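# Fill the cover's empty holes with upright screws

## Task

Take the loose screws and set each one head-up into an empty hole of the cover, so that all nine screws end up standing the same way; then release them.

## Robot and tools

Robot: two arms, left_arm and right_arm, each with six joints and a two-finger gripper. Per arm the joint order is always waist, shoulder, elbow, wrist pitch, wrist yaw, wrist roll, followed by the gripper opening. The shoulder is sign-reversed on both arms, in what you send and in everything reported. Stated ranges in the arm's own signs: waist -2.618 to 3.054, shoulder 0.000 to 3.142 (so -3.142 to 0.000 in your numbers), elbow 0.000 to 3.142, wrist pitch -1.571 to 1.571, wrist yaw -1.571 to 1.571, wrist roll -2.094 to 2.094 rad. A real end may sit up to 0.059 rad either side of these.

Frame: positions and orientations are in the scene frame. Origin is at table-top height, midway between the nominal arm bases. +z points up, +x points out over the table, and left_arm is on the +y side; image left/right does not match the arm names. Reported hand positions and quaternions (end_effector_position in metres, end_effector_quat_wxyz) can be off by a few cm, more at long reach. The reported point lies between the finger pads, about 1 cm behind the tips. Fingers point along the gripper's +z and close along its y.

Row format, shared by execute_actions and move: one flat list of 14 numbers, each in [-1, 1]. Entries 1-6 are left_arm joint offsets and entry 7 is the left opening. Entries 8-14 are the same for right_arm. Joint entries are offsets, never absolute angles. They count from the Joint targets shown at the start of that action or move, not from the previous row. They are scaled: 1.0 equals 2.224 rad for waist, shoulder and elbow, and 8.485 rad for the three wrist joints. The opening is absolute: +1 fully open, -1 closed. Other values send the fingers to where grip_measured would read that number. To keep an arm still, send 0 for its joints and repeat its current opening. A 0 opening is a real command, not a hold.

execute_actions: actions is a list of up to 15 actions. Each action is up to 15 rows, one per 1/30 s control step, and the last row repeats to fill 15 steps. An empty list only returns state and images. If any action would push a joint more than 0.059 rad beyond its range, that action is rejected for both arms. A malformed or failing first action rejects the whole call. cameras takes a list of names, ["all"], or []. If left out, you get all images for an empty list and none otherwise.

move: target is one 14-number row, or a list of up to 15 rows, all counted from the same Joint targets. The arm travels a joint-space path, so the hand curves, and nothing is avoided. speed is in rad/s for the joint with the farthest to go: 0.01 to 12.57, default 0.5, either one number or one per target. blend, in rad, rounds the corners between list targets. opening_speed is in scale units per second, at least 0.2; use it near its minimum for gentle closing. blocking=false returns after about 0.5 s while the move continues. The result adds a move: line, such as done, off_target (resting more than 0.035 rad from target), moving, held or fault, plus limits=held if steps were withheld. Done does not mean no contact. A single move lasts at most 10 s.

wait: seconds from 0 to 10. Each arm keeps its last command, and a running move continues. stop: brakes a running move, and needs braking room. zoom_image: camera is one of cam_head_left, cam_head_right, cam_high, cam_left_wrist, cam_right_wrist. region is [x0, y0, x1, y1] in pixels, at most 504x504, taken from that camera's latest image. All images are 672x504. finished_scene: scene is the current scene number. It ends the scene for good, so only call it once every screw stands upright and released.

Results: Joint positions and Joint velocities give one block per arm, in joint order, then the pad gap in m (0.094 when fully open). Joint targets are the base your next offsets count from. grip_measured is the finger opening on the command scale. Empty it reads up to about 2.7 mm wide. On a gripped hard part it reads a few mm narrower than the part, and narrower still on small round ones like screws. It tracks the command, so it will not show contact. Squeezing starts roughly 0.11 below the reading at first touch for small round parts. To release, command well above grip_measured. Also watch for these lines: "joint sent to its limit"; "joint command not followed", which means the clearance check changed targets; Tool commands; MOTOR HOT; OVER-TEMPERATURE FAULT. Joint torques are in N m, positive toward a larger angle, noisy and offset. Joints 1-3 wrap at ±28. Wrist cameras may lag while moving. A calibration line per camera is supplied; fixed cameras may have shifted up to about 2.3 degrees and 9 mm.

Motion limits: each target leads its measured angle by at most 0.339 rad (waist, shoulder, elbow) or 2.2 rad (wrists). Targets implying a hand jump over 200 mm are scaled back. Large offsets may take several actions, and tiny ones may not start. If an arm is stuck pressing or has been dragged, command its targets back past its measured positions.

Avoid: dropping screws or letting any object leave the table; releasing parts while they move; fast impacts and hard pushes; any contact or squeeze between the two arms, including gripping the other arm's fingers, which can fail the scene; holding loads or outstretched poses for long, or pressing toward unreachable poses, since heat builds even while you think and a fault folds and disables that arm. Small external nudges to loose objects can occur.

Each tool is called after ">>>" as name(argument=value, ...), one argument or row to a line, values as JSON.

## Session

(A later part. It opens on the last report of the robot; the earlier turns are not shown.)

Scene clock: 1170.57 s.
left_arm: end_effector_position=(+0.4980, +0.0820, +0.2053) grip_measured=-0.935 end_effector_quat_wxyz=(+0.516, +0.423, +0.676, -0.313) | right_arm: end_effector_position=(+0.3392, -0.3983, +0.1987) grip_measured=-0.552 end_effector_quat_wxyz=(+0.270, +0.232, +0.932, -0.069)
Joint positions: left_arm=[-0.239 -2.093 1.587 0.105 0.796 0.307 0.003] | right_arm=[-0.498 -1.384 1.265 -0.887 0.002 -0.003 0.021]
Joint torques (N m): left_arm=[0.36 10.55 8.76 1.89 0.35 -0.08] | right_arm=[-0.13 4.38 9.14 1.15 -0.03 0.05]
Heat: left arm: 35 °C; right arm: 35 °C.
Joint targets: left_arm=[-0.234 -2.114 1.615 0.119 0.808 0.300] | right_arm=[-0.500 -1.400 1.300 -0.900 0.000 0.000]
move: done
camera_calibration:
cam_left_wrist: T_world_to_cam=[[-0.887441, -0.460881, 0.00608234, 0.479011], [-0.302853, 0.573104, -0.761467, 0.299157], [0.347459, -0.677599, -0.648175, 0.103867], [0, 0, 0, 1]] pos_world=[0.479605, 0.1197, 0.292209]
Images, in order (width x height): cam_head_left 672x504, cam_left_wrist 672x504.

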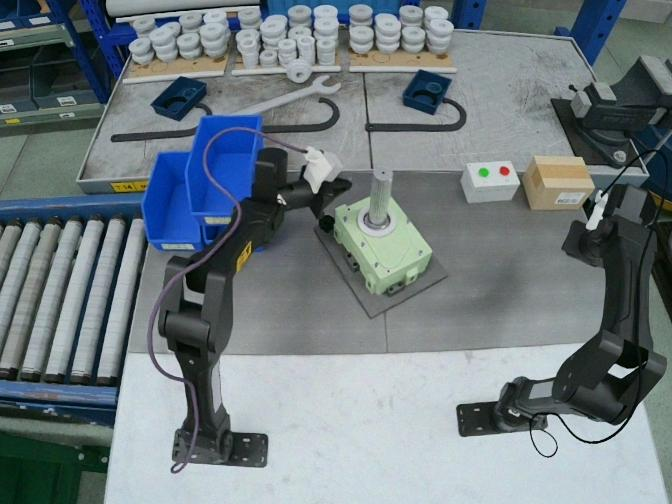

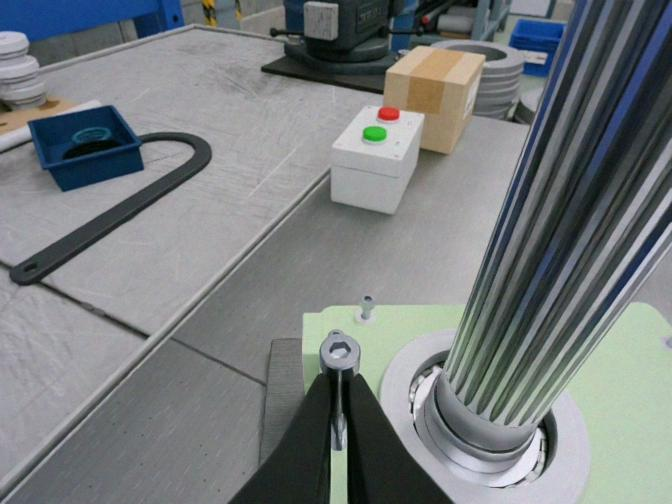

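>>> move(
  target=[0,-0.0265,-0.0573,0.0178,0,0,-1,0,0,0,0,0,0,-0.55],
  speed=0.15,
  cameras=["cam_left_wrist","cam_head_left","cam_head_right"],
)

>>> zoom_image(
  camera="cam_left_wrist",
  region=[270, 390, 420, 504],
)

>>> zoom_image(
  camera="cam_head_left",
  region=[300, 160, 400, 250],
)

Scene clock: 1187.00 s.
left_arm: end_effector_position=(+0.4992, +0.0816, +0.1684) grip_measured=-0.935 end_effector_quat_wxyz=(+0.521, +0.425, +0.672, -0.312) | right_arm: end_effector_position=(+0.3392, -0.3983, +0.1987) grip_measured=-0.552 end_effector_quat_wxyz=(+0.270, +0.232, +0.932, -0.069)
Joint positions: left_arm=[-0.239 -2.144 1.502 0.256 0.797 0.307 0.003] | right_arm=[-0.498 -1.384 1.265 -0.887 0.002 -0.003 0.021]
Joint torques (N m): left_arm=[0.23 10.15 5.15 1.91 0.29 -0.09] | right_arm=[-0.13 4.38 9.14 1.15 -0.03 0.05]
Heat: left arm: 37 °C; right arm: 35 °C.
Joint targets: left_arm=[-0.234 -2.173 1.488 0.270 0.809 0.300] | right_arm=[-0.500 -1.400 1.300 -0.900 0.000 0.000]
move: done
camera_calibration:
cam_left_wrist: T_world_to_cam=[[-0.887791, -0.460228, -0.00407789, 0.481951], [-0.2921, 0.570272, -0.767768, 0.267632], [0.355674, -0.680427, -0.640715, 0.0740976], [0, 0, 0, 1]] pos_world=[0.479693, 0.119603, 0.25492]
Images, in order (width x height): cam_head_left 672x504, cam_head_right 672x504, cam_left_wrist 672x504.

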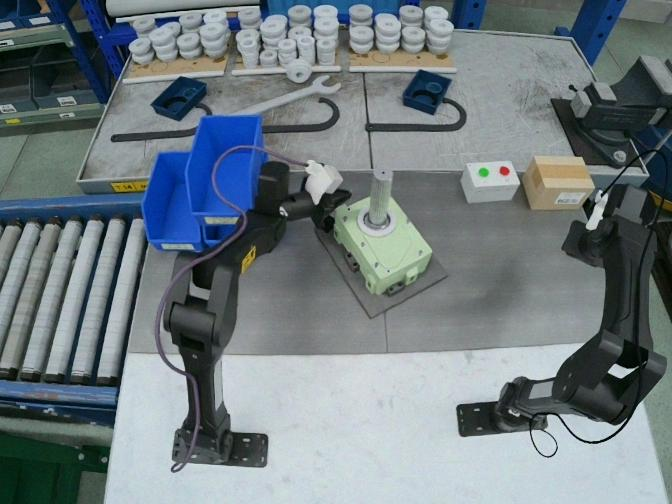

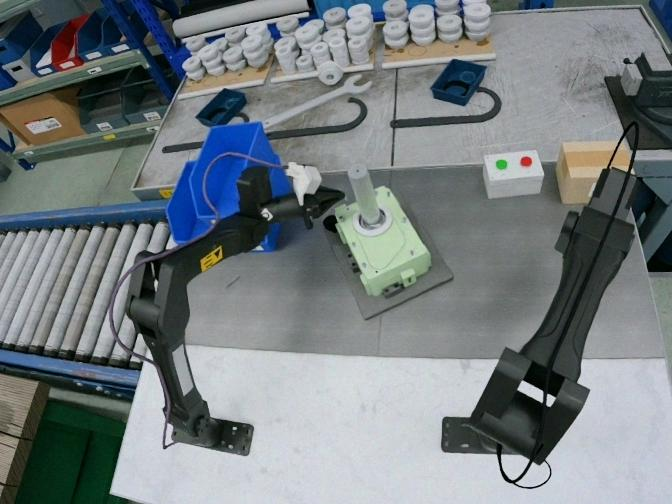

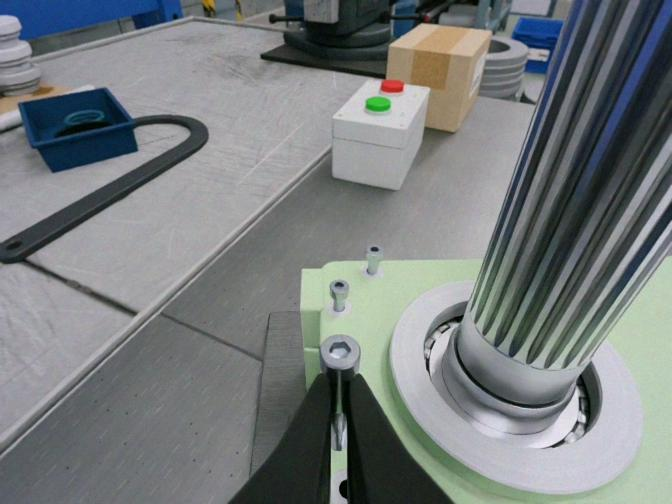

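Scaled by 3.360 from the camera's 672x504 image, which has a finer 960x720 frame.

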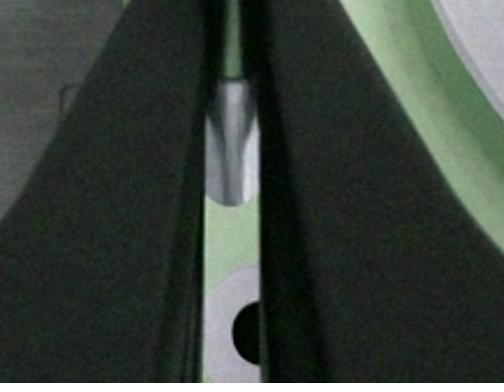

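Scaled by 5.040 from the camera's 672x504 image, which has a finer 960x720 frame.

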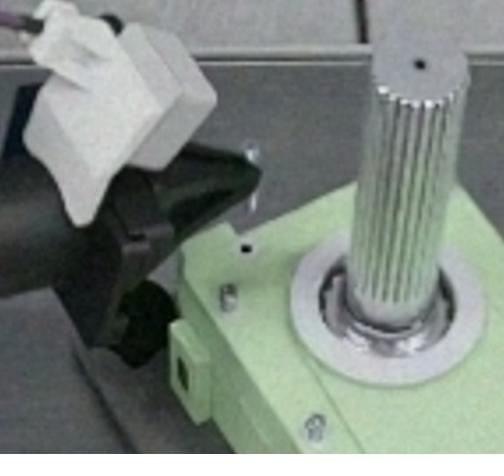

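>>> move(
  target=[0.0018,0.0013,-0.0148,0.0032,0,0,-1,0,0,0,0,0,0,-0.55],
  speed=0.1,
  cameras=["cam_left_wrist"],
)

>>> zoom_image(
  camera="cam_left_wrist",
  region=[270, 390, 420, 504],
)

Scene clock: 1211.07 s.
left_arm: end_effector_position=(+0.4963, +0.0837, +0.1601) grip_measured=-0.935 end_effector_quat_wxyz=(+0.519, +0.423, +0.674, -0.312) | right_arm: end_effector_position=(+0.3392, -0.3983, +0.1987) grip_measured=-0.552 end_effector_quat_wxyz=(+0.270, +0.232, +0.932, -0.069)
Joint positions: left_arm=[-0.237 -2.144 1.47 0.283 0.797 0.307 0.003] | right_arm=[-0.498 -1.384 1.265 -0.887 0.002 -0.003 0.021]
Joint torques (N m): left_arm=[0.59 10.3 5.04 1.88 0.33 -0.11] | right_arm=[-0.13 4.38 9.14 1.15 -0.03 0.05]
Heat: left arm: 37 °C; right arm: 35 °C.
Joint targets: left_arm=[-0.230 -2.170 1.455 0.297 0.808 0.300] | right_arm=[-0.500 -1.400 1.300 -0.900 0.000 0.000]
move: done
camera_calibration:
cam_left_wrist: T_world_to_cam=[[-0.886745, -0.462258, -0.000386073, 0.479371], [-0.297128, 0.570616, -0.765579, 0.261251], [0.354116, -0.678759, -0.643341, 0.072314], [0, 0, 0, 1]] pos_world=[0.477097, 0.121603, 0.246716]
Images, in order (width x height): cam_left_wrist 672x504.

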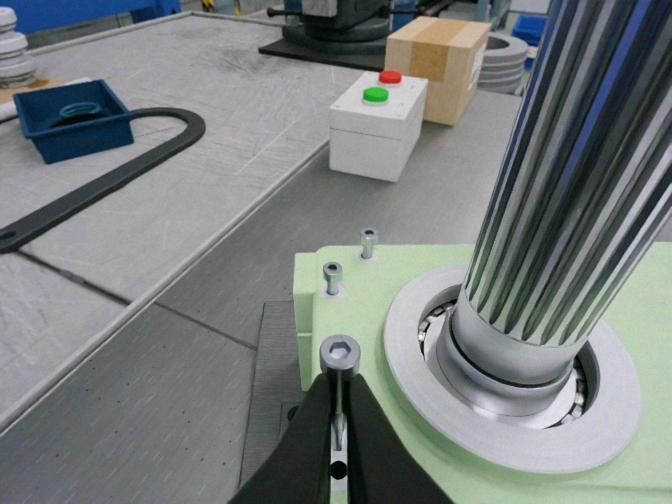

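Scaled by 3.360 from the camera's 672x504 image, which has a finer 960x720 frame.

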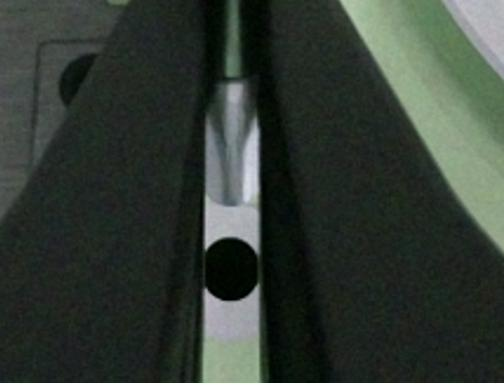

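>>> move(
  target=[0.0021,0.0,-0.0137,0.0033,0,0,-1,0,0,0,0,0,0,-0.55],
  speed=0.06,
  cameras=["cam_left_wrist"],
)

>>> zoom_image(
  camera="cam_left_wrist",
  region=[270, 390, 420, 504],
)

Scene clock: 1225.77 s.
left_arm: end_effector_position=(+0.4947, +0.0878, +0.1529) grip_measured=-0.935 end_effector_quat_wxyz=(+0.520, +0.421, +0.676, -0.310) | right_arm: end_effector_position=(+0.3392, -0.3983, +0.1987) grip_measured=-0.552 end_effector_quat_wxyz=(+0.270, +0.232, +0.932, -0.069)
Joint positions: left_arm=[-0.231 -2.144 1.44 0.311 0.797 0.307 0.003] | right_arm=[-0.498 -1.384 1.265 -0.887 0.002 -0.003 0.021]
Joint torques (N m): left_arm=[0.44 10.24 4.78 1.86 0.28 -0.06] | right_arm=[-0.13 4.4 9.14 1.15 -0.03 0.05]
Heat: left arm: 37 °C; right arm: 35 °C.
Joint targets: left_arm=[-0.225 -2.170 1.425 0.325 0.808 0.300] | right_arm=[-0.500 -1.400 1.300 -0.900 0.000 0.000]
move: done
camera_calibration:
cam_left_wrist: T_world_to_cam=[[-0.883903, -0.467669, 0.000906794, 0.478685], [-0.301915, 0.569141, -0.764804, 0.255357], [0.357159, -0.676287, -0.644262, 0.0694606], [0, 0, 0, 1]] pos_world=[0.475399, 0.125508, 0.239614]
Images, in order (width x height): cam_left_wrist 672x504.

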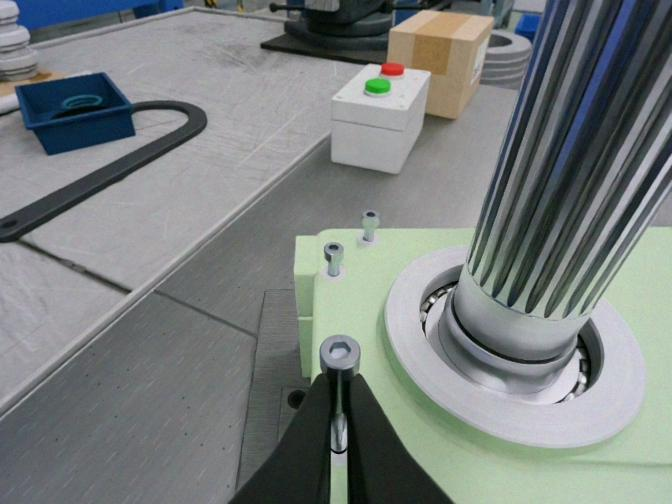

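Scaled by 3.360 from the camera's 672x504 image, which has a finer 960x720 frame.

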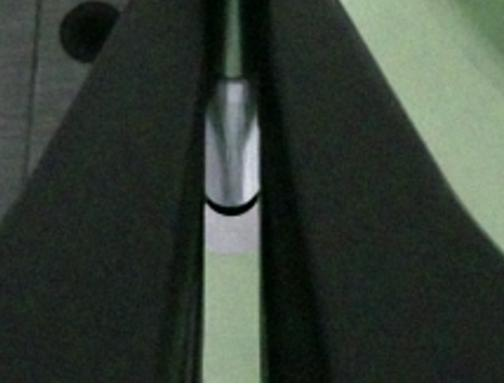

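>>> move(
  target=[0.0,-0.0036,-0.0024,0.0012,0,0,-1,0,0,0,0,0,0,-0.55],
  speed=0.05,
  cameras=["cam_left_wrist"],
)

>>> zoom_image(
  camera="cam_left_wrist",
  region=[320, 410, 360, 466],
)

Scene clock: 1239.07 s.
left_arm: end_effector_position=(+0.4944, +0.0878, +0.1526) grip_measured=-0.935 end_effector_quat_wxyz=(+0.521, +0.422, +0.674, -0.310) | right_arm: end_effector_position=(+0.3392, -0.3983, +0.1987) grip_measured=-0.552 end_effector_quat_wxyz=(+0.270, +0.232, +0.932, -0.069)
Joint positions: left_arm=[-0.231 -2.144 1.435 0.321 0.797 0.307 0.003] | right_arm=[-0.498 -1.384 1.265 -0.887 0.002 -0.003 0.021]
Joint torques (N m): left_arm=[0.49 9.62 4.83 1.92 0.31 -0.06] | right_arm=[-0.13 4.38 9.16 1.15 -0.03 0.05]
Heat: left arm: 37 °C; right arm: 35 °C.
Joint targets: left_arm=[-0.225 -2.178 1.419 0.335 0.808 0.300] | right_arm=[-0.500 -1.400 1.300 -0.900 0.000 0.000]
move: done
camera_calibration:
cam_left_wrist: T_world_to_cam=[[-0.883877, -0.467712, -0.00269394, 0.479011], [-0.298325, 0.568188, -0.766919, 0.253571], [0.360228, -0.677058, -0.641738, 0.0675651], [0, 0, 0, 1]] pos_world=[0.474695, 0.125709, 0.239118]
Images, in order (width x height): cam_left_wrist 672x504.

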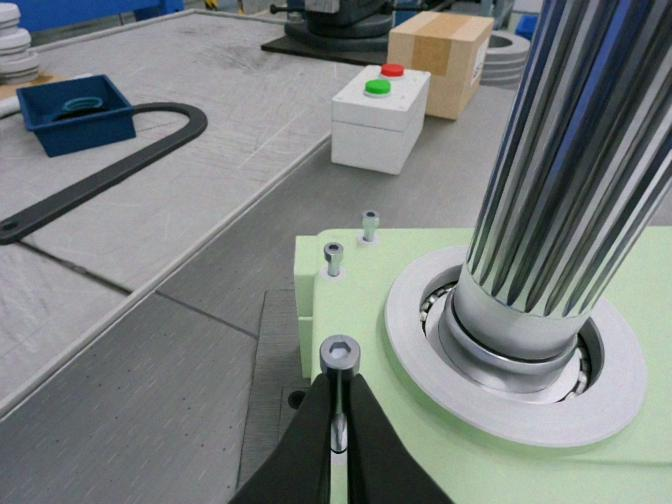

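Scaled by 9.000 from the camera's 672x504 image, which has a finer 960x720 frame.

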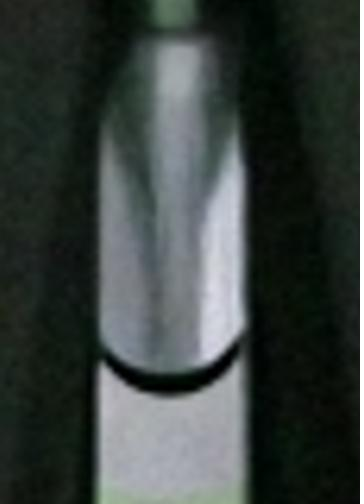

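>>> execute_actions(
  actions=[
    [[0,-0.006,0,0,0,0,-1,0,0,0,0,0,0,-0.55]],
  ],
  cameras=["cam_left_wrist"],
)

>>> zoom_image(
  camera="cam_left_wrist",
  region=[320, 410, 360, 466],
)

Scene clock: 1247.90 s.
left_arm: end_effector_position=(+0.4952, +0.0875, +0.1432) grip_measured=-0.935 end_effector_quat_wxyz=(+0.516, +0.421, +0.678, -0.312) | right_arm: end_effector_position=(+0.3392, -0.3983, +0.1987) grip_measured=-0.552 end_effector_quat_wxyz=(+0.270, +0.232, +0.932, -0.069)
Joint positions: left_arm=[-0.231 -2.163 1.435 0.327 0.798 0.307 0.003] | right_arm=[-0.498 -1.384 1.265 -0.887 0.002 -0.003 0.021]
Joint torques (N m): left_arm=[0.39 10.02 4.79 1.86 0.29 -0.1] | right_arm=[-0.13 4.38 9.16 1.14 -0.03 0.05]
Heat: left arm: 37 °C; right arm: 35 °C.
Joint targets: left_arm=[-0.225 -2.191 1.419 0.335 0.808 0.300] | right_arm=[-0.500 -1.400 1.300 -0.900 0.000 0.000]
camera_calibration:
cam_left_wrist: T_world_to_cam=[[-0.884217, -0.467014, 0.00760385, 0.478189], [-0.308062, 0.570875, -0.761051, 0.250483], [0.351081, -0.675277, -0.648647, 0.0663118], [0, 0, 0, 1]] pos_world=[0.476707, 0.125105, 0.230008]
Images, in order (width x height): cam_left_wrist 672x504.

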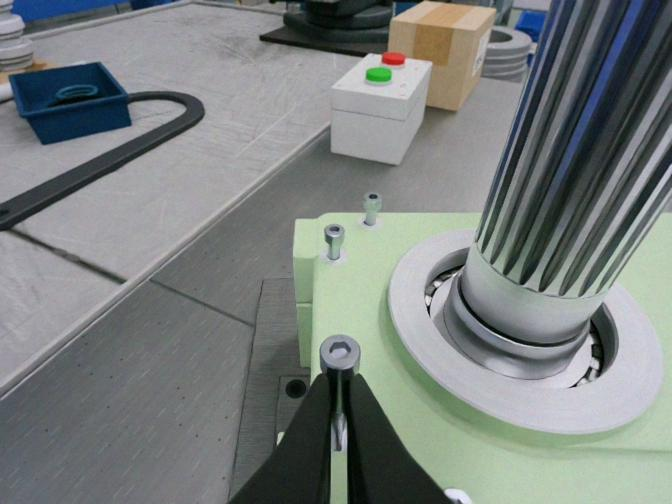

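Scaled by 9.000 from the camera's 672x504 image, which has a finer 960x720 frame.

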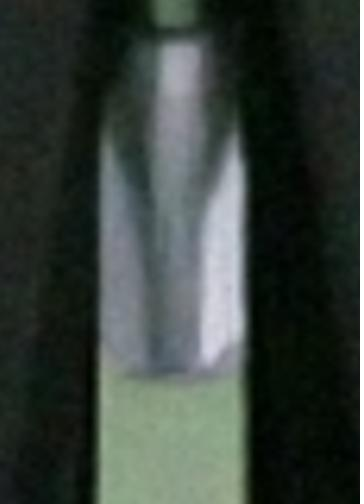

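>>> wait(
  seconds=0.1,
  cameras=["cam_head_left","cam_head_right","cam_high"],
)

>>> zoom_image(
  camera="cam_head_left",
  region=[310, 180, 380, 240],
)

>>> zoom_image(
  camera="cam_high",
  region=[370, 130, 450, 200],
)

>>> zoom_image(
  camera="cam_head_right",
  region=[310, 170, 390, 240],
)

Scene clock: 1272.53 s.
left_arm: end_effector_position=(+0.4952, +0.0875, +0.1432) grip_measured=-0.935 end_effector_quat_wxyz=(+0.516, +0.421, +0.678, -0.312) | right_arm: end_effector_position=(+0.3392, -0.3983, +0.1987) grip_measured=-0.552 end_effector_quat_wxyz=(+0.270, +0.232, +0.932, -0.069)
Joint positions: left_arm=[-0.231 -2.163 1.435 0.327 0.798 0.307 0.003] | right_arm=[-0.498 -1.384 1.265 -0.887 0.002 -0.003 0.021]
Joint torques (N m): left_arm=[0.46 10.03 4.75 1.8 0.3 -0.08] | right_arm=[-0.14 4.38 9.16 1.15 -0.03 0.05]
Heat: left arm: 36 °C; right arm: 35 °C.
Joint targets: left_arm=[-0.225 -2.191 1.419 0.335 0.808 0.300] | right_arm=[-0.500 -1.400 1.300 -0.900 0.000 0.000]
Tool commands: left_gripper/opening=-1.0 right_gripper/opening=-0.55
wait: 0.10 s; at rest from the start
Images, in order (width x height): cam_head_left 672x504, cam_head_right 672x504, cam_high 672x504.

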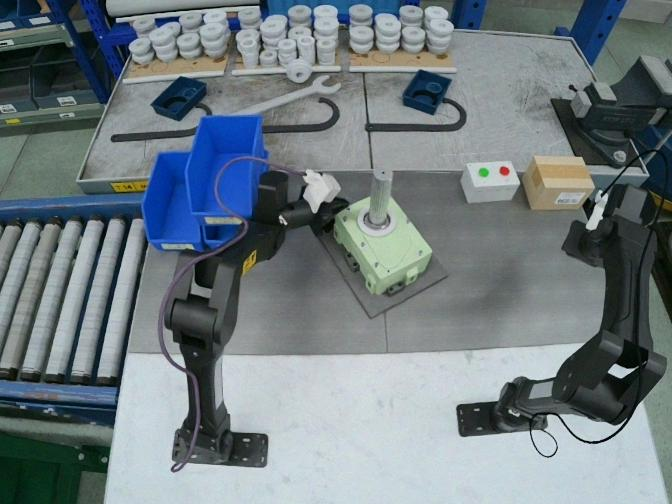

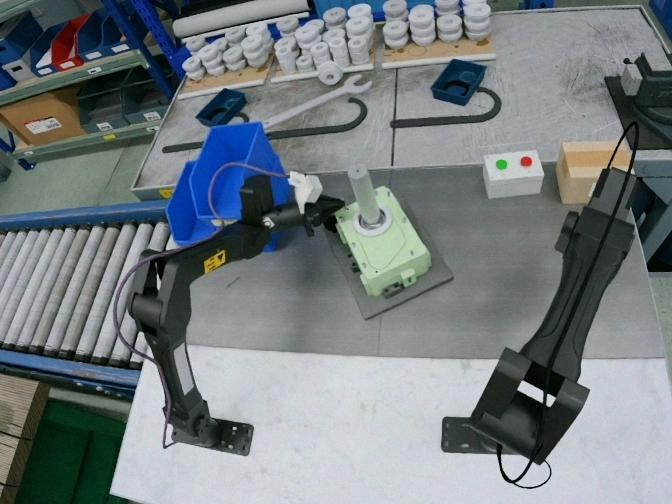

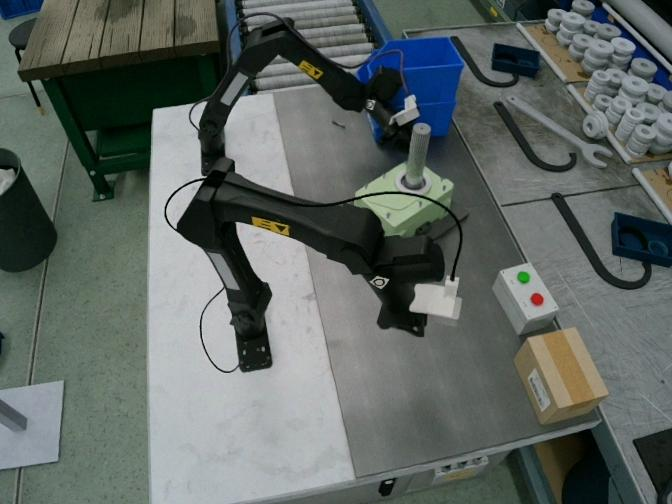

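Scaled by 7.200 from the camera's 672x504 image, which has a finer 960x720 frame.

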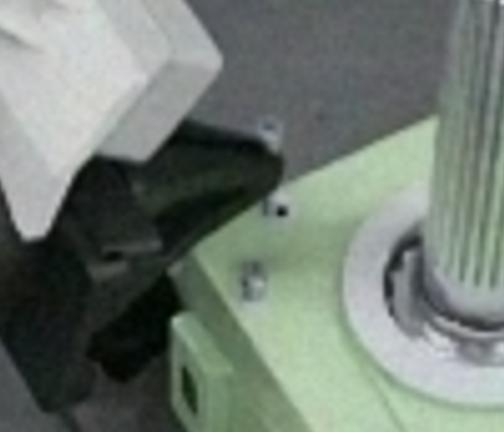

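Scaled by 6.300 from the camera's 672x504 image, which has a finer 960x720 frame.

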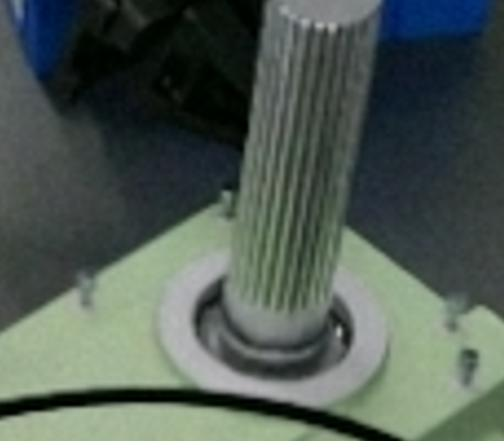

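Scaled by 6.300 from the camera's 672x504 image, which has a finer 960x720 frame.

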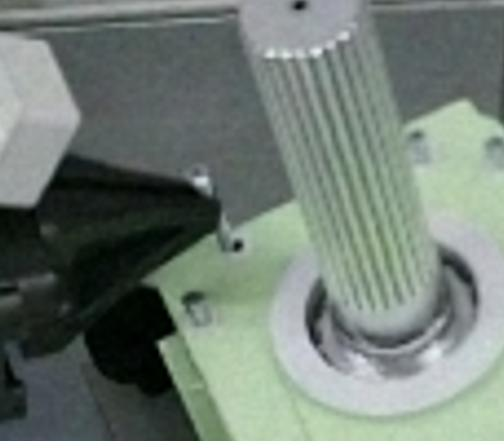

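>>> move(
  target=[
    [0,0,0.0256,0,0,0,-1,0,0,0,0,0,0,-0.55],
    [-0.0026,-0.0027,0.0256,0,0,0,-1,0,0,0,0,0,0,-0.55],
  ],
  speed=0.06,
  cameras=["cam_left_wrist"],
)

>>> zoom_image(
  camera="cam_left_wrist",
  region=[270, 390, 420, 504],
)

Scene clock: 1294.83 s.
left_arm: end_effector_position=(+0.4979, +0.0868, +0.1490) grip_measured=-0.935 end_effector_quat_wxyz=(+0.522, +0.422, +0.674, -0.310) | right_arm: end_effector_position=(+0.3392, -0.3983, +0.1987) grip_measured=-0.552 end_effector_quat_wxyz=(+0.270, +0.232, +0.932, -0.069)
Joint positions: left_arm=[-0.231 -2.163 1.449 0.327 0.798 0.307 0.003] | right_arm=[-0.498 -1.384 1.265 -0.887 0.002 -0.003 0.021]
Joint torques (N m): left_arm=[-0.09 9.65 8.28 1.83 0.31 -0.09] | right_arm=[-0.12 4.38 9.14 1.15 -0.03 0.05]
Heat: left arm: 36 °C; right arm: 35 °C.
Joint targets: left_arm=[-0.231 -2.197 1.476 0.335 0.808 0.300] | right_arm=[-0.500 -1.400 1.300 -0.900 0.000 0.000]
move: done
camera_calibration:
cam_left_wrist: T_world_to_cam=[[-0.884218, -0.467064, -0.0029922, 0.48178], [-0.29743, 0.567993, -0.767411, 0.252135], [0.36013, -0.677669, -0.641149, 0.0633019], [0, 0, 0, 1]] pos_world=[0.478194, 0.124709, 0.235519]
Images, in order (width x height): cam_left_wrist 672x504.

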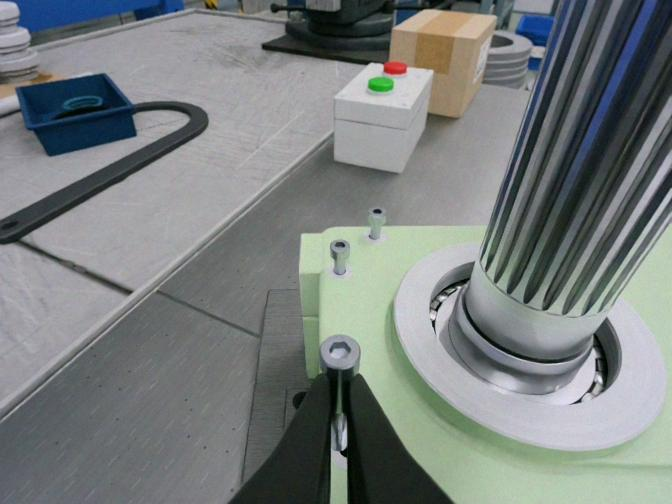

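Scaled by 3.360 from the camera's 672x504 image, which has a finer 960x720 frame.

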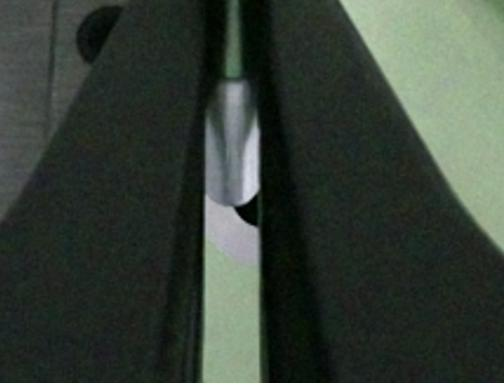

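>>> move(
  target=[-0.0033,0,0,0,0,0,-1,0,0,0,0,0,0,-0.55],
  speed=0.05,
  cameras=["cam_left_wrist"],
)

>>> zoom_image(
  camera="cam_left_wrist",
  region=[270, 390, 420, 504],
)

Scene clock: 1310.90 s.
left_arm: end_effector_position=(+0.4979, +0.0868, +0.1490) grip_measured=-0.935 end_effector_quat_wxyz=(+0.522, +0.422, +0.674, -0.310) | right_arm: end_effector_position=(+0.3392, -0.3983, +0.1987) grip_measured=-0.552 end_effector_quat_wxyz=(+0.270, +0.232, +0.932, -0.069)
Joint positions: left_arm=[-0.231 -2.163 1.449 0.327 0.798 0.307 0.003] | right_arm=[-0.498 -1.384 1.265 -0.887 0.002 -0.003 0.021]
Joint torques (N m): left_arm=[-0.62 9.66 8.18 1.84 0.26 -0.09] | right_arm=[-0.13 4.38 9.16 1.15 -0.03 0.05]
Heat: left arm: 36 °C; right arm: 35 °C.
Joint targets: left_arm=[-0.238 -2.197 1.476 0.335 0.808 0.300] | right_arm=[-0.500 -1.400 1.300 -0.900 0.000 0.000]
move: done
camera_calibration:
cam_left_wrist: T_world_to_cam=[[-0.884218, -0.467064, -0.0029922, 0.48178], [-0.29743, 0.567993, -0.767411, 0.252135], [0.36013, -0.677669, -0.641149, 0.0633019], [0, 0, 0, 1]] pos_world=[0.478194, 0.124709, 0.235519]
Images, in order (width x height): cam_left_wrist 672x504.

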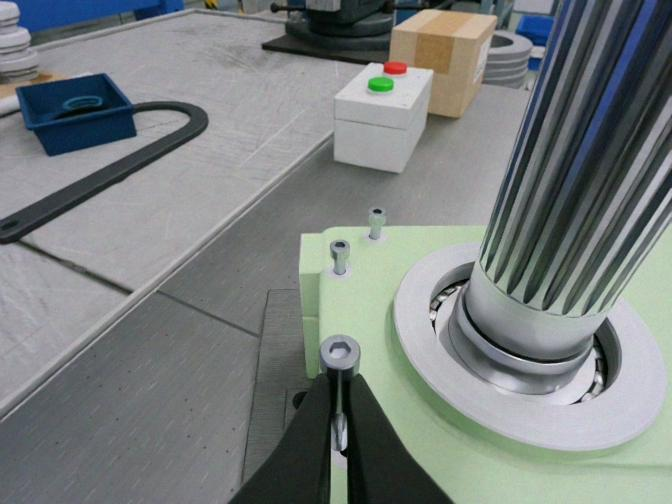

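Scaled by 3.360 from the camera's 672x504 image, which has a finer 960x720 frame.

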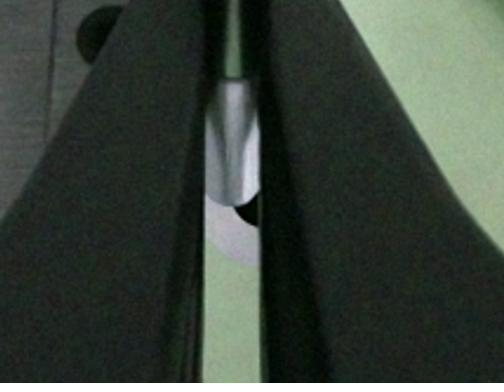

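Stuck; push a bit more.

>>> move(
  target=[-0.0012,0,0,0,0,0,-1,0,0,0,0,0,0,-0.55],
  speed=0.05,
  cameras=["cam_left_wrist"],
)

>>> zoom_image(
  camera="cam_left_wrist",
  region=[270, 390, 420, 504],
)

Scene clock: 1319.07 s.
left_arm: end_effector_position=(+0.4967, +0.0844, +0.1490) grip_measured=-0.935 end_effector_quat_wxyz=(+0.521, +0.423, +0.673, -0.311) | right_arm: end_effector_position=(+0.3392, -0.3983, +0.1987) grip_measured=-0.552 end_effector_quat_wxyz=(+0.270, +0.232, +0.932, -0.069)
Joint positions: left_arm=[-0.236 -2.163 1.449 0.327 0.798 0.307 0.003] | right_arm=[-0.498 -1.384 1.265 -0.887 0.002 -0.003 0.021]
Joint torques (N m): left_arm=[-0.5 9.59 8.28 1.86 0.3 -0.1] | right_arm=[-0.13 4.38 9.16 1.15 -0.03 0.05]
Heat: left arm: 36 °C; right arm: 35 °C.
Joint targets: left_arm=[-0.241 -2.197 1.476 0.335 0.808 0.300] | right_arm=[-0.500 -1.400 1.300 -0.900 0.000 0.000]
move: done
camera_calibration:
cam_left_wrist: T_world_to_cam=[[-0.886356, -0.462994, -0.00303039, 0.480262], [-0.2948, 0.569388, -0.767392, 0.251686], [0.357023, -0.679289, -0.641172, 0.0638228], [0, 0, 0, 1]] pos_world=[0.477094, 0.122405, 0.235519]
Images, in order (width x height): cam_left_wrist 672x504.

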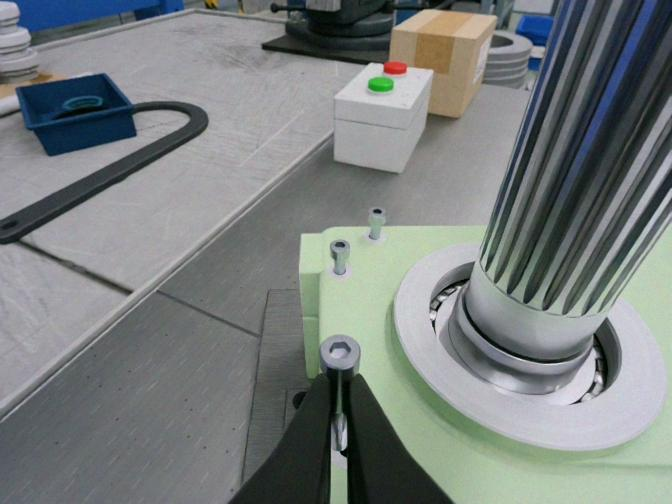

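Scaled by 3.360 from the camera's 672x504 image, which has a finer 960x720 frame.

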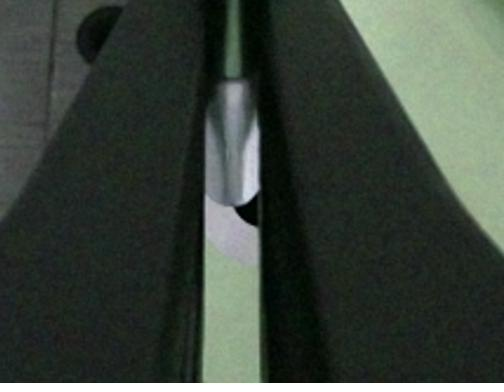

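>>> move(
  target=[-0.0022,0,0,0,0,0,-1,0,0,0,0,0,0,-0.55],
  speed=0.05,
  cameras=["cam_left_wrist"],
)

>>> zoom_image(
  camera="cam_left_wrist",
  region=[270, 390, 420, 504],
)

Scene clock: 1328.13 s.
left_arm: end_effector_position=(+0.4961, +0.0832, +0.1490) grip_measured=-0.935 end_effector_quat_wxyz=(+0.521, +0.424, +0.672, -0.312) | right_arm: end_effector_position=(+0.3392, -0.3983, +0.1987) grip_measured=-0.552 end_effector_quat_wxyz=(+0.270, +0.232, +0.932, -0.069)
Joint positions: left_arm=[-0.238 -2.163 1.449 0.327 0.798 0.307 0.003] | right_arm=[-0.498 -1.384 1.265 -0.887 0.002 -0.003 0.021]
Joint torques (N m): left_arm=[-0.7 9.62 8.31 1.84 0.31 -0.07] | right_arm=[-0.12 4.4 9.16 1.15 -0.03 0.05]
Heat: left arm: 36 °C; right arm: 35 °C.
Joint targets: left_arm=[-0.246 -2.197 1.476 0.335 0.808 0.300] | right_arm=[-0.500 -1.400 1.300 -0.900 0.000 0.000]
move: done
camera_calibration:
cam_left_wrist: T_world_to_cam=[[-0.887396, -0.460997, -0.00306133, 0.479569], [-0.293495, 0.570059, -0.767394, 0.251464], [0.355512, -0.680084, -0.641168, 0.0640689], [0, 0, 0, 1]] pos_world=[0.476594, 0.121303, 0.235519]
Images, in order (width x height): cam_left_wrist 672x504.

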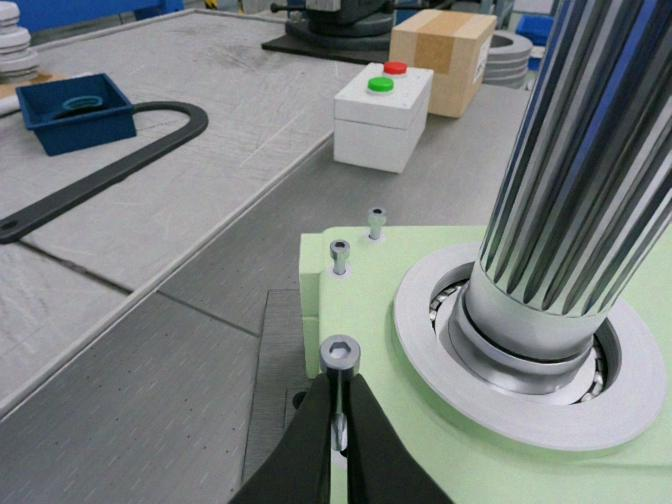

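Scaled by 3.360 from the camera's 672x504 image, which has a finer 960x720 frame.

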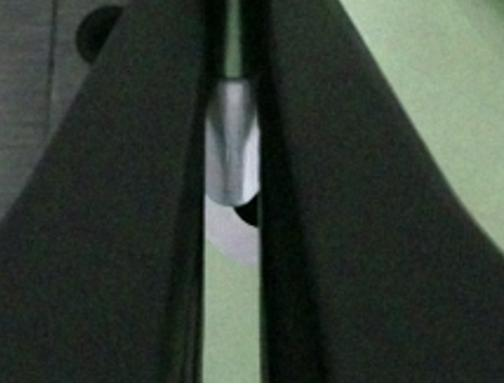

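>>> move(
  target=[-0.0020,0,0,0,0,0,-1,0,0,0,0,0,0,-0.55],
  speed=0.05,
  cameras=["cam_left_wrist"],
)

>>> zoom_image(
  camera="cam_left_wrist",
  region=[270, 390, 420, 504],
)

Scene clock: 1336.30 s.
left_arm: end_effector_position=(+0.4943, +0.0799, +0.1490) grip_measured=-0.935 end_effector_quat_wxyz=(+0.520, +0.426, +0.671, -0.313) | right_arm: end_effector_position=(+0.3392, -0.3983, +0.1987) grip_measured=-0.552 end_effector_quat_wxyz=(+0.270, +0.232, +0.932, -0.069)
Joint positions: left_arm=[-0.244 -2.163 1.449 0.327 0.798 0.307 0.003] | right_arm=[-0.498 -1.384 1.265 -0.887 0.002 -0.003 0.021]
Joint torques (N m): left_arm=[-0.55 9.59 8.28 1.86 0.29 -0.11] | right_arm=[-0.13 4.38 9.14 1.15 -0.03 0.05]
Heat: left arm: 36 °C; right arm: 35 °C.
Joint targets: left_arm=[-0.250 -2.197 1.476 0.335 0.808 0.300] | right_arm=[-0.500 -1.400 1.300 -0.900 0.000 0.000]
move: done
camera_calibration:
cam_left_wrist: T_world_to_cam=[[-0.890376, -0.455215, -0.00306951, 0.477495], [-0.289775, 0.571959, -0.767394, 0.250859], [0.351085, -0.682379, -0.641169, 0.0647968], [0, 0, 0, 1]] pos_world=[0.475094, 0.118098, 0.235519]
Images, in order (width x height): cam_left_wrist 672x504.

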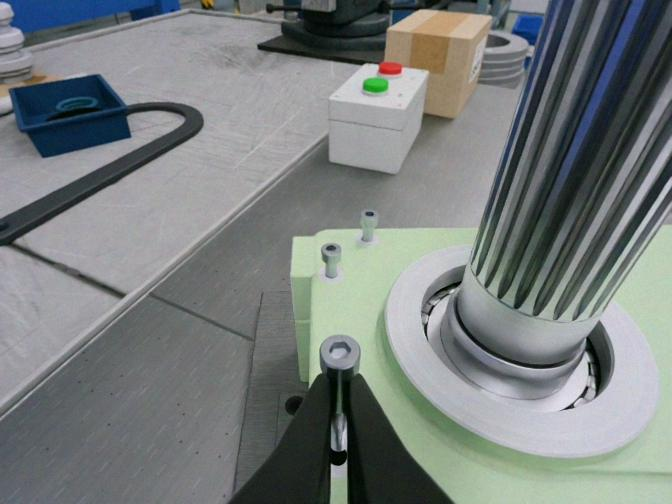

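Scaled by 3.360 from the camera's 672x504 image, which has a finer 960x720 frame.

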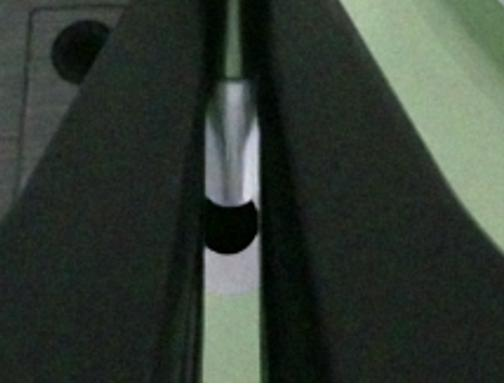

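>>> move(
  target=[0,-0.0022,-0.0225,0.0013,0,0,-1,0,0,0,0,0,0,-0.55],
  speed=0.05,
  cameras=["cam_left_wrist"],
)

>>> zoom_image(
  camera="cam_left_wrist",
  region=[270, 390, 420, 504],
)

Scene clock: 1350.00 s.
left_arm: end_effector_position=(+0.4935, +0.0801, +0.1434) grip_measured=-0.935 end_effector_quat_wxyz=(+0.517, +0.426, +0.673, -0.314) | right_arm: end_effector_position=(+0.3392, -0.3983, +0.1987) grip_measured=-0.552 end_effector_quat_wxyz=(+0.270, +0.232, +0.932, -0.069)
Joint positions: left_arm=[-0.244 -2.17 1.441 0.334 0.798 0.307 0.003] | right_arm=[-0.498 -1.384 1.265 -0.887 0.002 -0.003 0.021]
Joint torques (N m): left_arm=[-0.42 9.83 4.74 1.87 0.3 -0.05] | right_arm=[-0.13 4.38 9.14 1.15 -0.03 0.05]
Heat: left arm: 36 °C; right arm: 35 °C.
Joint targets: left_arm=[-0.250 -2.202 1.426 0.346 0.808 0.300] | right_arm=[-0.500 -1.400 1.300 -0.900 0.000 0.000]
move: done
camera_calibration:
cam_left_wrist: T_world_to_cam=[[-0.890388, -0.455194, 0.00259362, 0.476006], [-0.295436, 0.573538, -0.76405, 0.248388], [0.346303, -0.681067, -0.645152, 0.0644295], [0, 0, 0, 1]] pos_world=[0.474901, 0.118096, 0.230113]
Images, in order (width x height): cam_left_wrist 672x504.

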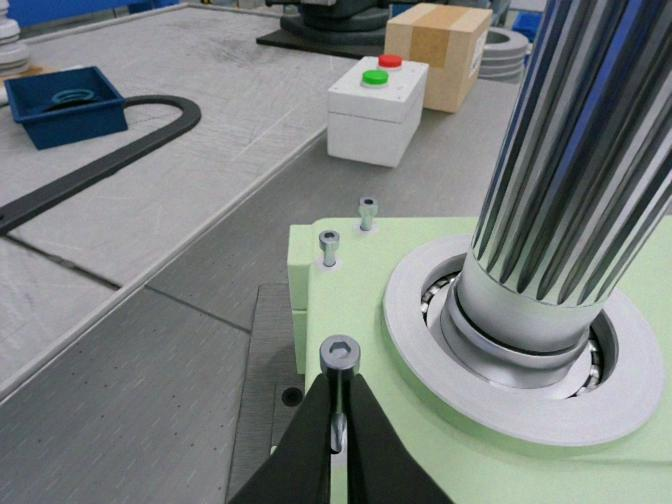

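Scaled by 3.360 from the camera's 672x504 image, which has a finer 960x720 frame.

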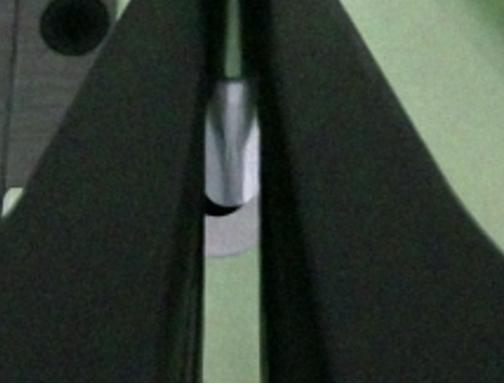

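>>> execute_actions(
  actions=[
    [[0,0,0,0,-0.0027,0,-1,0,0,0,0,0,0,-0.55]],
  ],
  cameras=["cam_left_wrist"],
)

>>> zoom_image(
  camera="cam_left_wrist",
  region=[320, 410, 360, 466],
)

Scene clock: 1357.97 s.
left_arm: end_effector_position=(+0.4946, +0.0808, +0.1431) grip_measured=-0.935 end_effector_quat_wxyz=(+0.517, +0.424, +0.675, -0.311) | right_arm: end_effector_position=(+0.3392, -0.3983, +0.1987) grip_measured=-0.552 end_effector_quat_wxyz=(+0.270, +0.232, +0.932, -0.069)
Joint positions: left_arm=[-0.244 -2.17 1.441 0.334 0.79 0.307 0.003] | right_arm=[-0.498 -1.384 1.265 -0.887 0.002 -0.003 0.021]
Joint torques (N m): left_arm=[-0.62 9.81 4.86 1.85 0.07 -0.09] | right_arm=[-0.12 4.38 9.16 1.15 -0.03 0.05]
Heat: left arm: 37 °C; right arm: 35 °C.
Joint targets: left_arm=[-0.250 -2.202 1.426 0.346 0.786 0.300] | right_arm=[-0.500 -1.400 1.300 -0.900 0.000 0.000]
camera_calibration:
cam_left_wrist: T_world_to_cam=[[-0.887163, -0.461456, 0.000546821, 0.476534], [-0.298826, 0.573598, -0.762685, 0.249513], [0.351632, -0.676789, -0.64677, 0.0614963], [0, 0, 0, 1]] pos_world=[0.4757, 0.118399, 0.229814]
Images, in order (width x height): cam_left_wrist 672x504.

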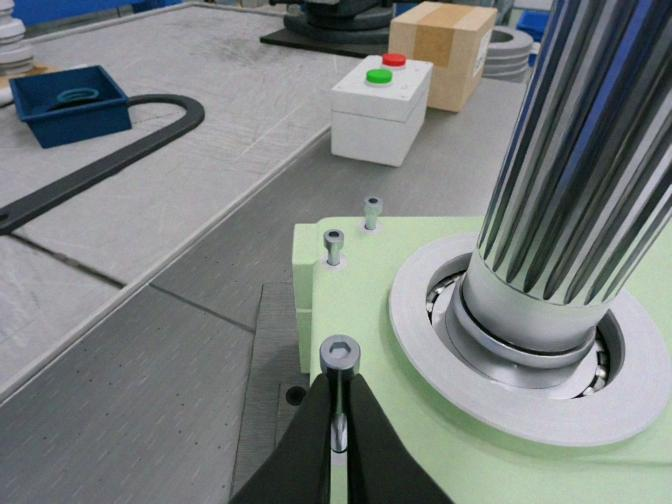

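Scaled by 9.000 from the camera's 672x504 image, which has a finer 960x720 frame.

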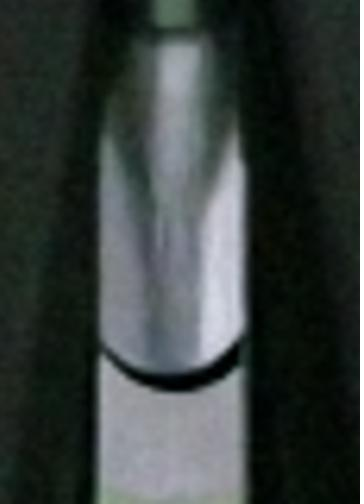

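>>> execute_actions(
  actions=[
    [[0,-0.002,-0.002,0.0008,0.0008,0,-1,0,0,0,0,0,0,-0.55]],
  ],
  cameras=["cam_left_wrist"],
)

>>> zoom_image(
  camera="cam_left_wrist",
  region=[320, 410, 360, 466],
)

Scene clock: 1368.30 s.
left_arm: end_effector_position=(+0.4951, +0.0806, +0.1425) grip_measured=-0.935 end_effector_quat_wxyz=(+0.519, +0.424, +0.674, -0.311) | right_arm: end_effector_position=(+0.3392, -0.3983, +0.1987) grip_measured=-0.552 end_effector_quat_wxyz=(+0.270, +0.232, +0.932, -0.069)
Joint positions: left_arm=[-0.244 -2.173 1.441 0.34 0.79 0.307 0.003] | right_arm=[-0.498 -1.384 1.265 -0.887 0.002 -0.003 0.021]
Joint torques (N m): left_arm=[-0.62 9.78 4.44 1.88 0.22 -0.07] | right_arm=[-0.13 4.38 9.14 1.15 -0.03 0.05]
Heat: left arm: 38 °C; right arm: 35 °C.
Joint targets: left_arm=[-0.250 -2.207 1.422 0.353 0.792 0.300] | right_arm=[-0.500 -1.400 1.300 -0.900 0.000 0.000]
camera_calibration:
cam_left_wrist: T_world_to_cam=[[-0.887113, -0.46155, -0.0015643, 0.47727], [-0.296622, 0.572707, -0.764213, 0.248552], [0.353618, -0.677479, -0.644962, 0.0597281], [0, 0, 0, 1]] pos_world=[0.475997, 0.1184, 0.229216]
Images, in order (width x height): cam_left_wrist 672x504.

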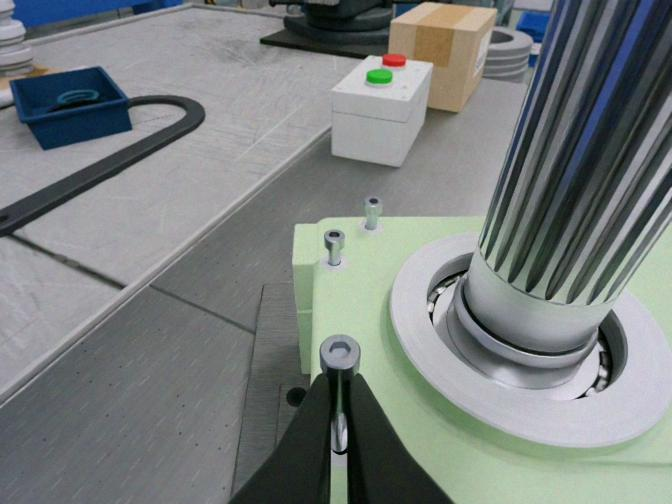

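Scaled by 9.000 from the camera's 672x504 image, which has a finer 960x720 frame.

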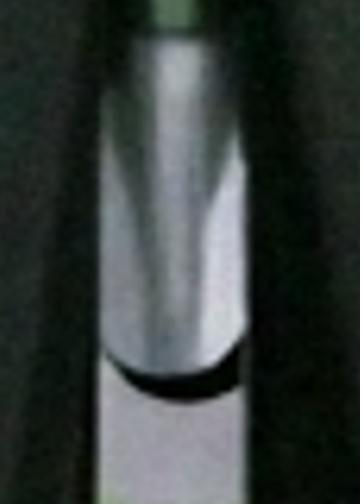

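>>> move(
  target=[
    [0,0.036,0.012,0,0,0,-1,0,0,0,0,0,0,-0.55],
    [0,0.0063,-0.0021,-0.0003,0.0004,0,-1,0,0,0,0,0,0,-0.55],
  ],
  speed=0.08,
  cameras=["cam_left_wrist"],
)

>>> zoom_image(
  camera="cam_left_wrist",
  region=[270, 390, 420, 504],
)

Scene clock: 1395.60 s.
left_arm: end_effector_position=(+0.4940, +0.0809, +0.1402) grip_measured=-0.935 end_effector_quat_wxyz=(+0.517, +0.424, +0.675, -0.311) | right_arm: end_effector_position=(+0.3392, -0.3983, +0.1987) grip_measured=-0.552 end_effector_quat_wxyz=(+0.270, +0.232, +0.932, -0.069)
Joint positions: left_arm=[-0.244 -2.173 1.434 0.343 0.79 0.307 0.003] | right_arm=[-0.498 -1.384 1.265 -0.887 0.002 -0.003 0.021]
Joint torques (N m): left_arm=[-0.43 10.88 4.63 1.86 0.22 -0.09] | right_arm=[-0.13 4.38 9.14 1.15 -0.03 0.05]
Heat: left arm: 37 °C; right arm: 35 °C.
Joint targets: left_arm=[-0.250 -2.193 1.417 0.350 0.796 0.300] | right_arm=[-0.500 -1.400 1.300 -0.900 0.000 0.000]
move: done
camera_calibration:
cam_left_wrist: T_world_to_cam=[[-0.887113, -0.461551, 0.00121644, 0.47602], [-0.299436, 0.573513, -0.762509, 0.247373], [0.351239, -0.676796, -0.646976, 0.0602304], [0, 0, 0, 1]] pos_world=[0.475201, 0.118599, 0.227013]
Images, in order (width x height): cam_left_wrist 672x504.

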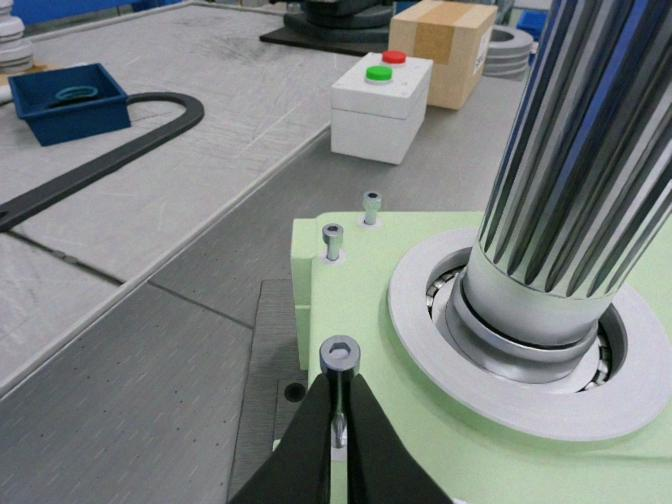

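Scaled by 3.360 from the camera's 672x504 image, which has a finer 960x720 frame.

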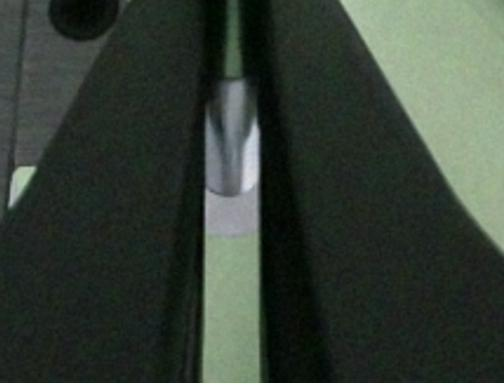

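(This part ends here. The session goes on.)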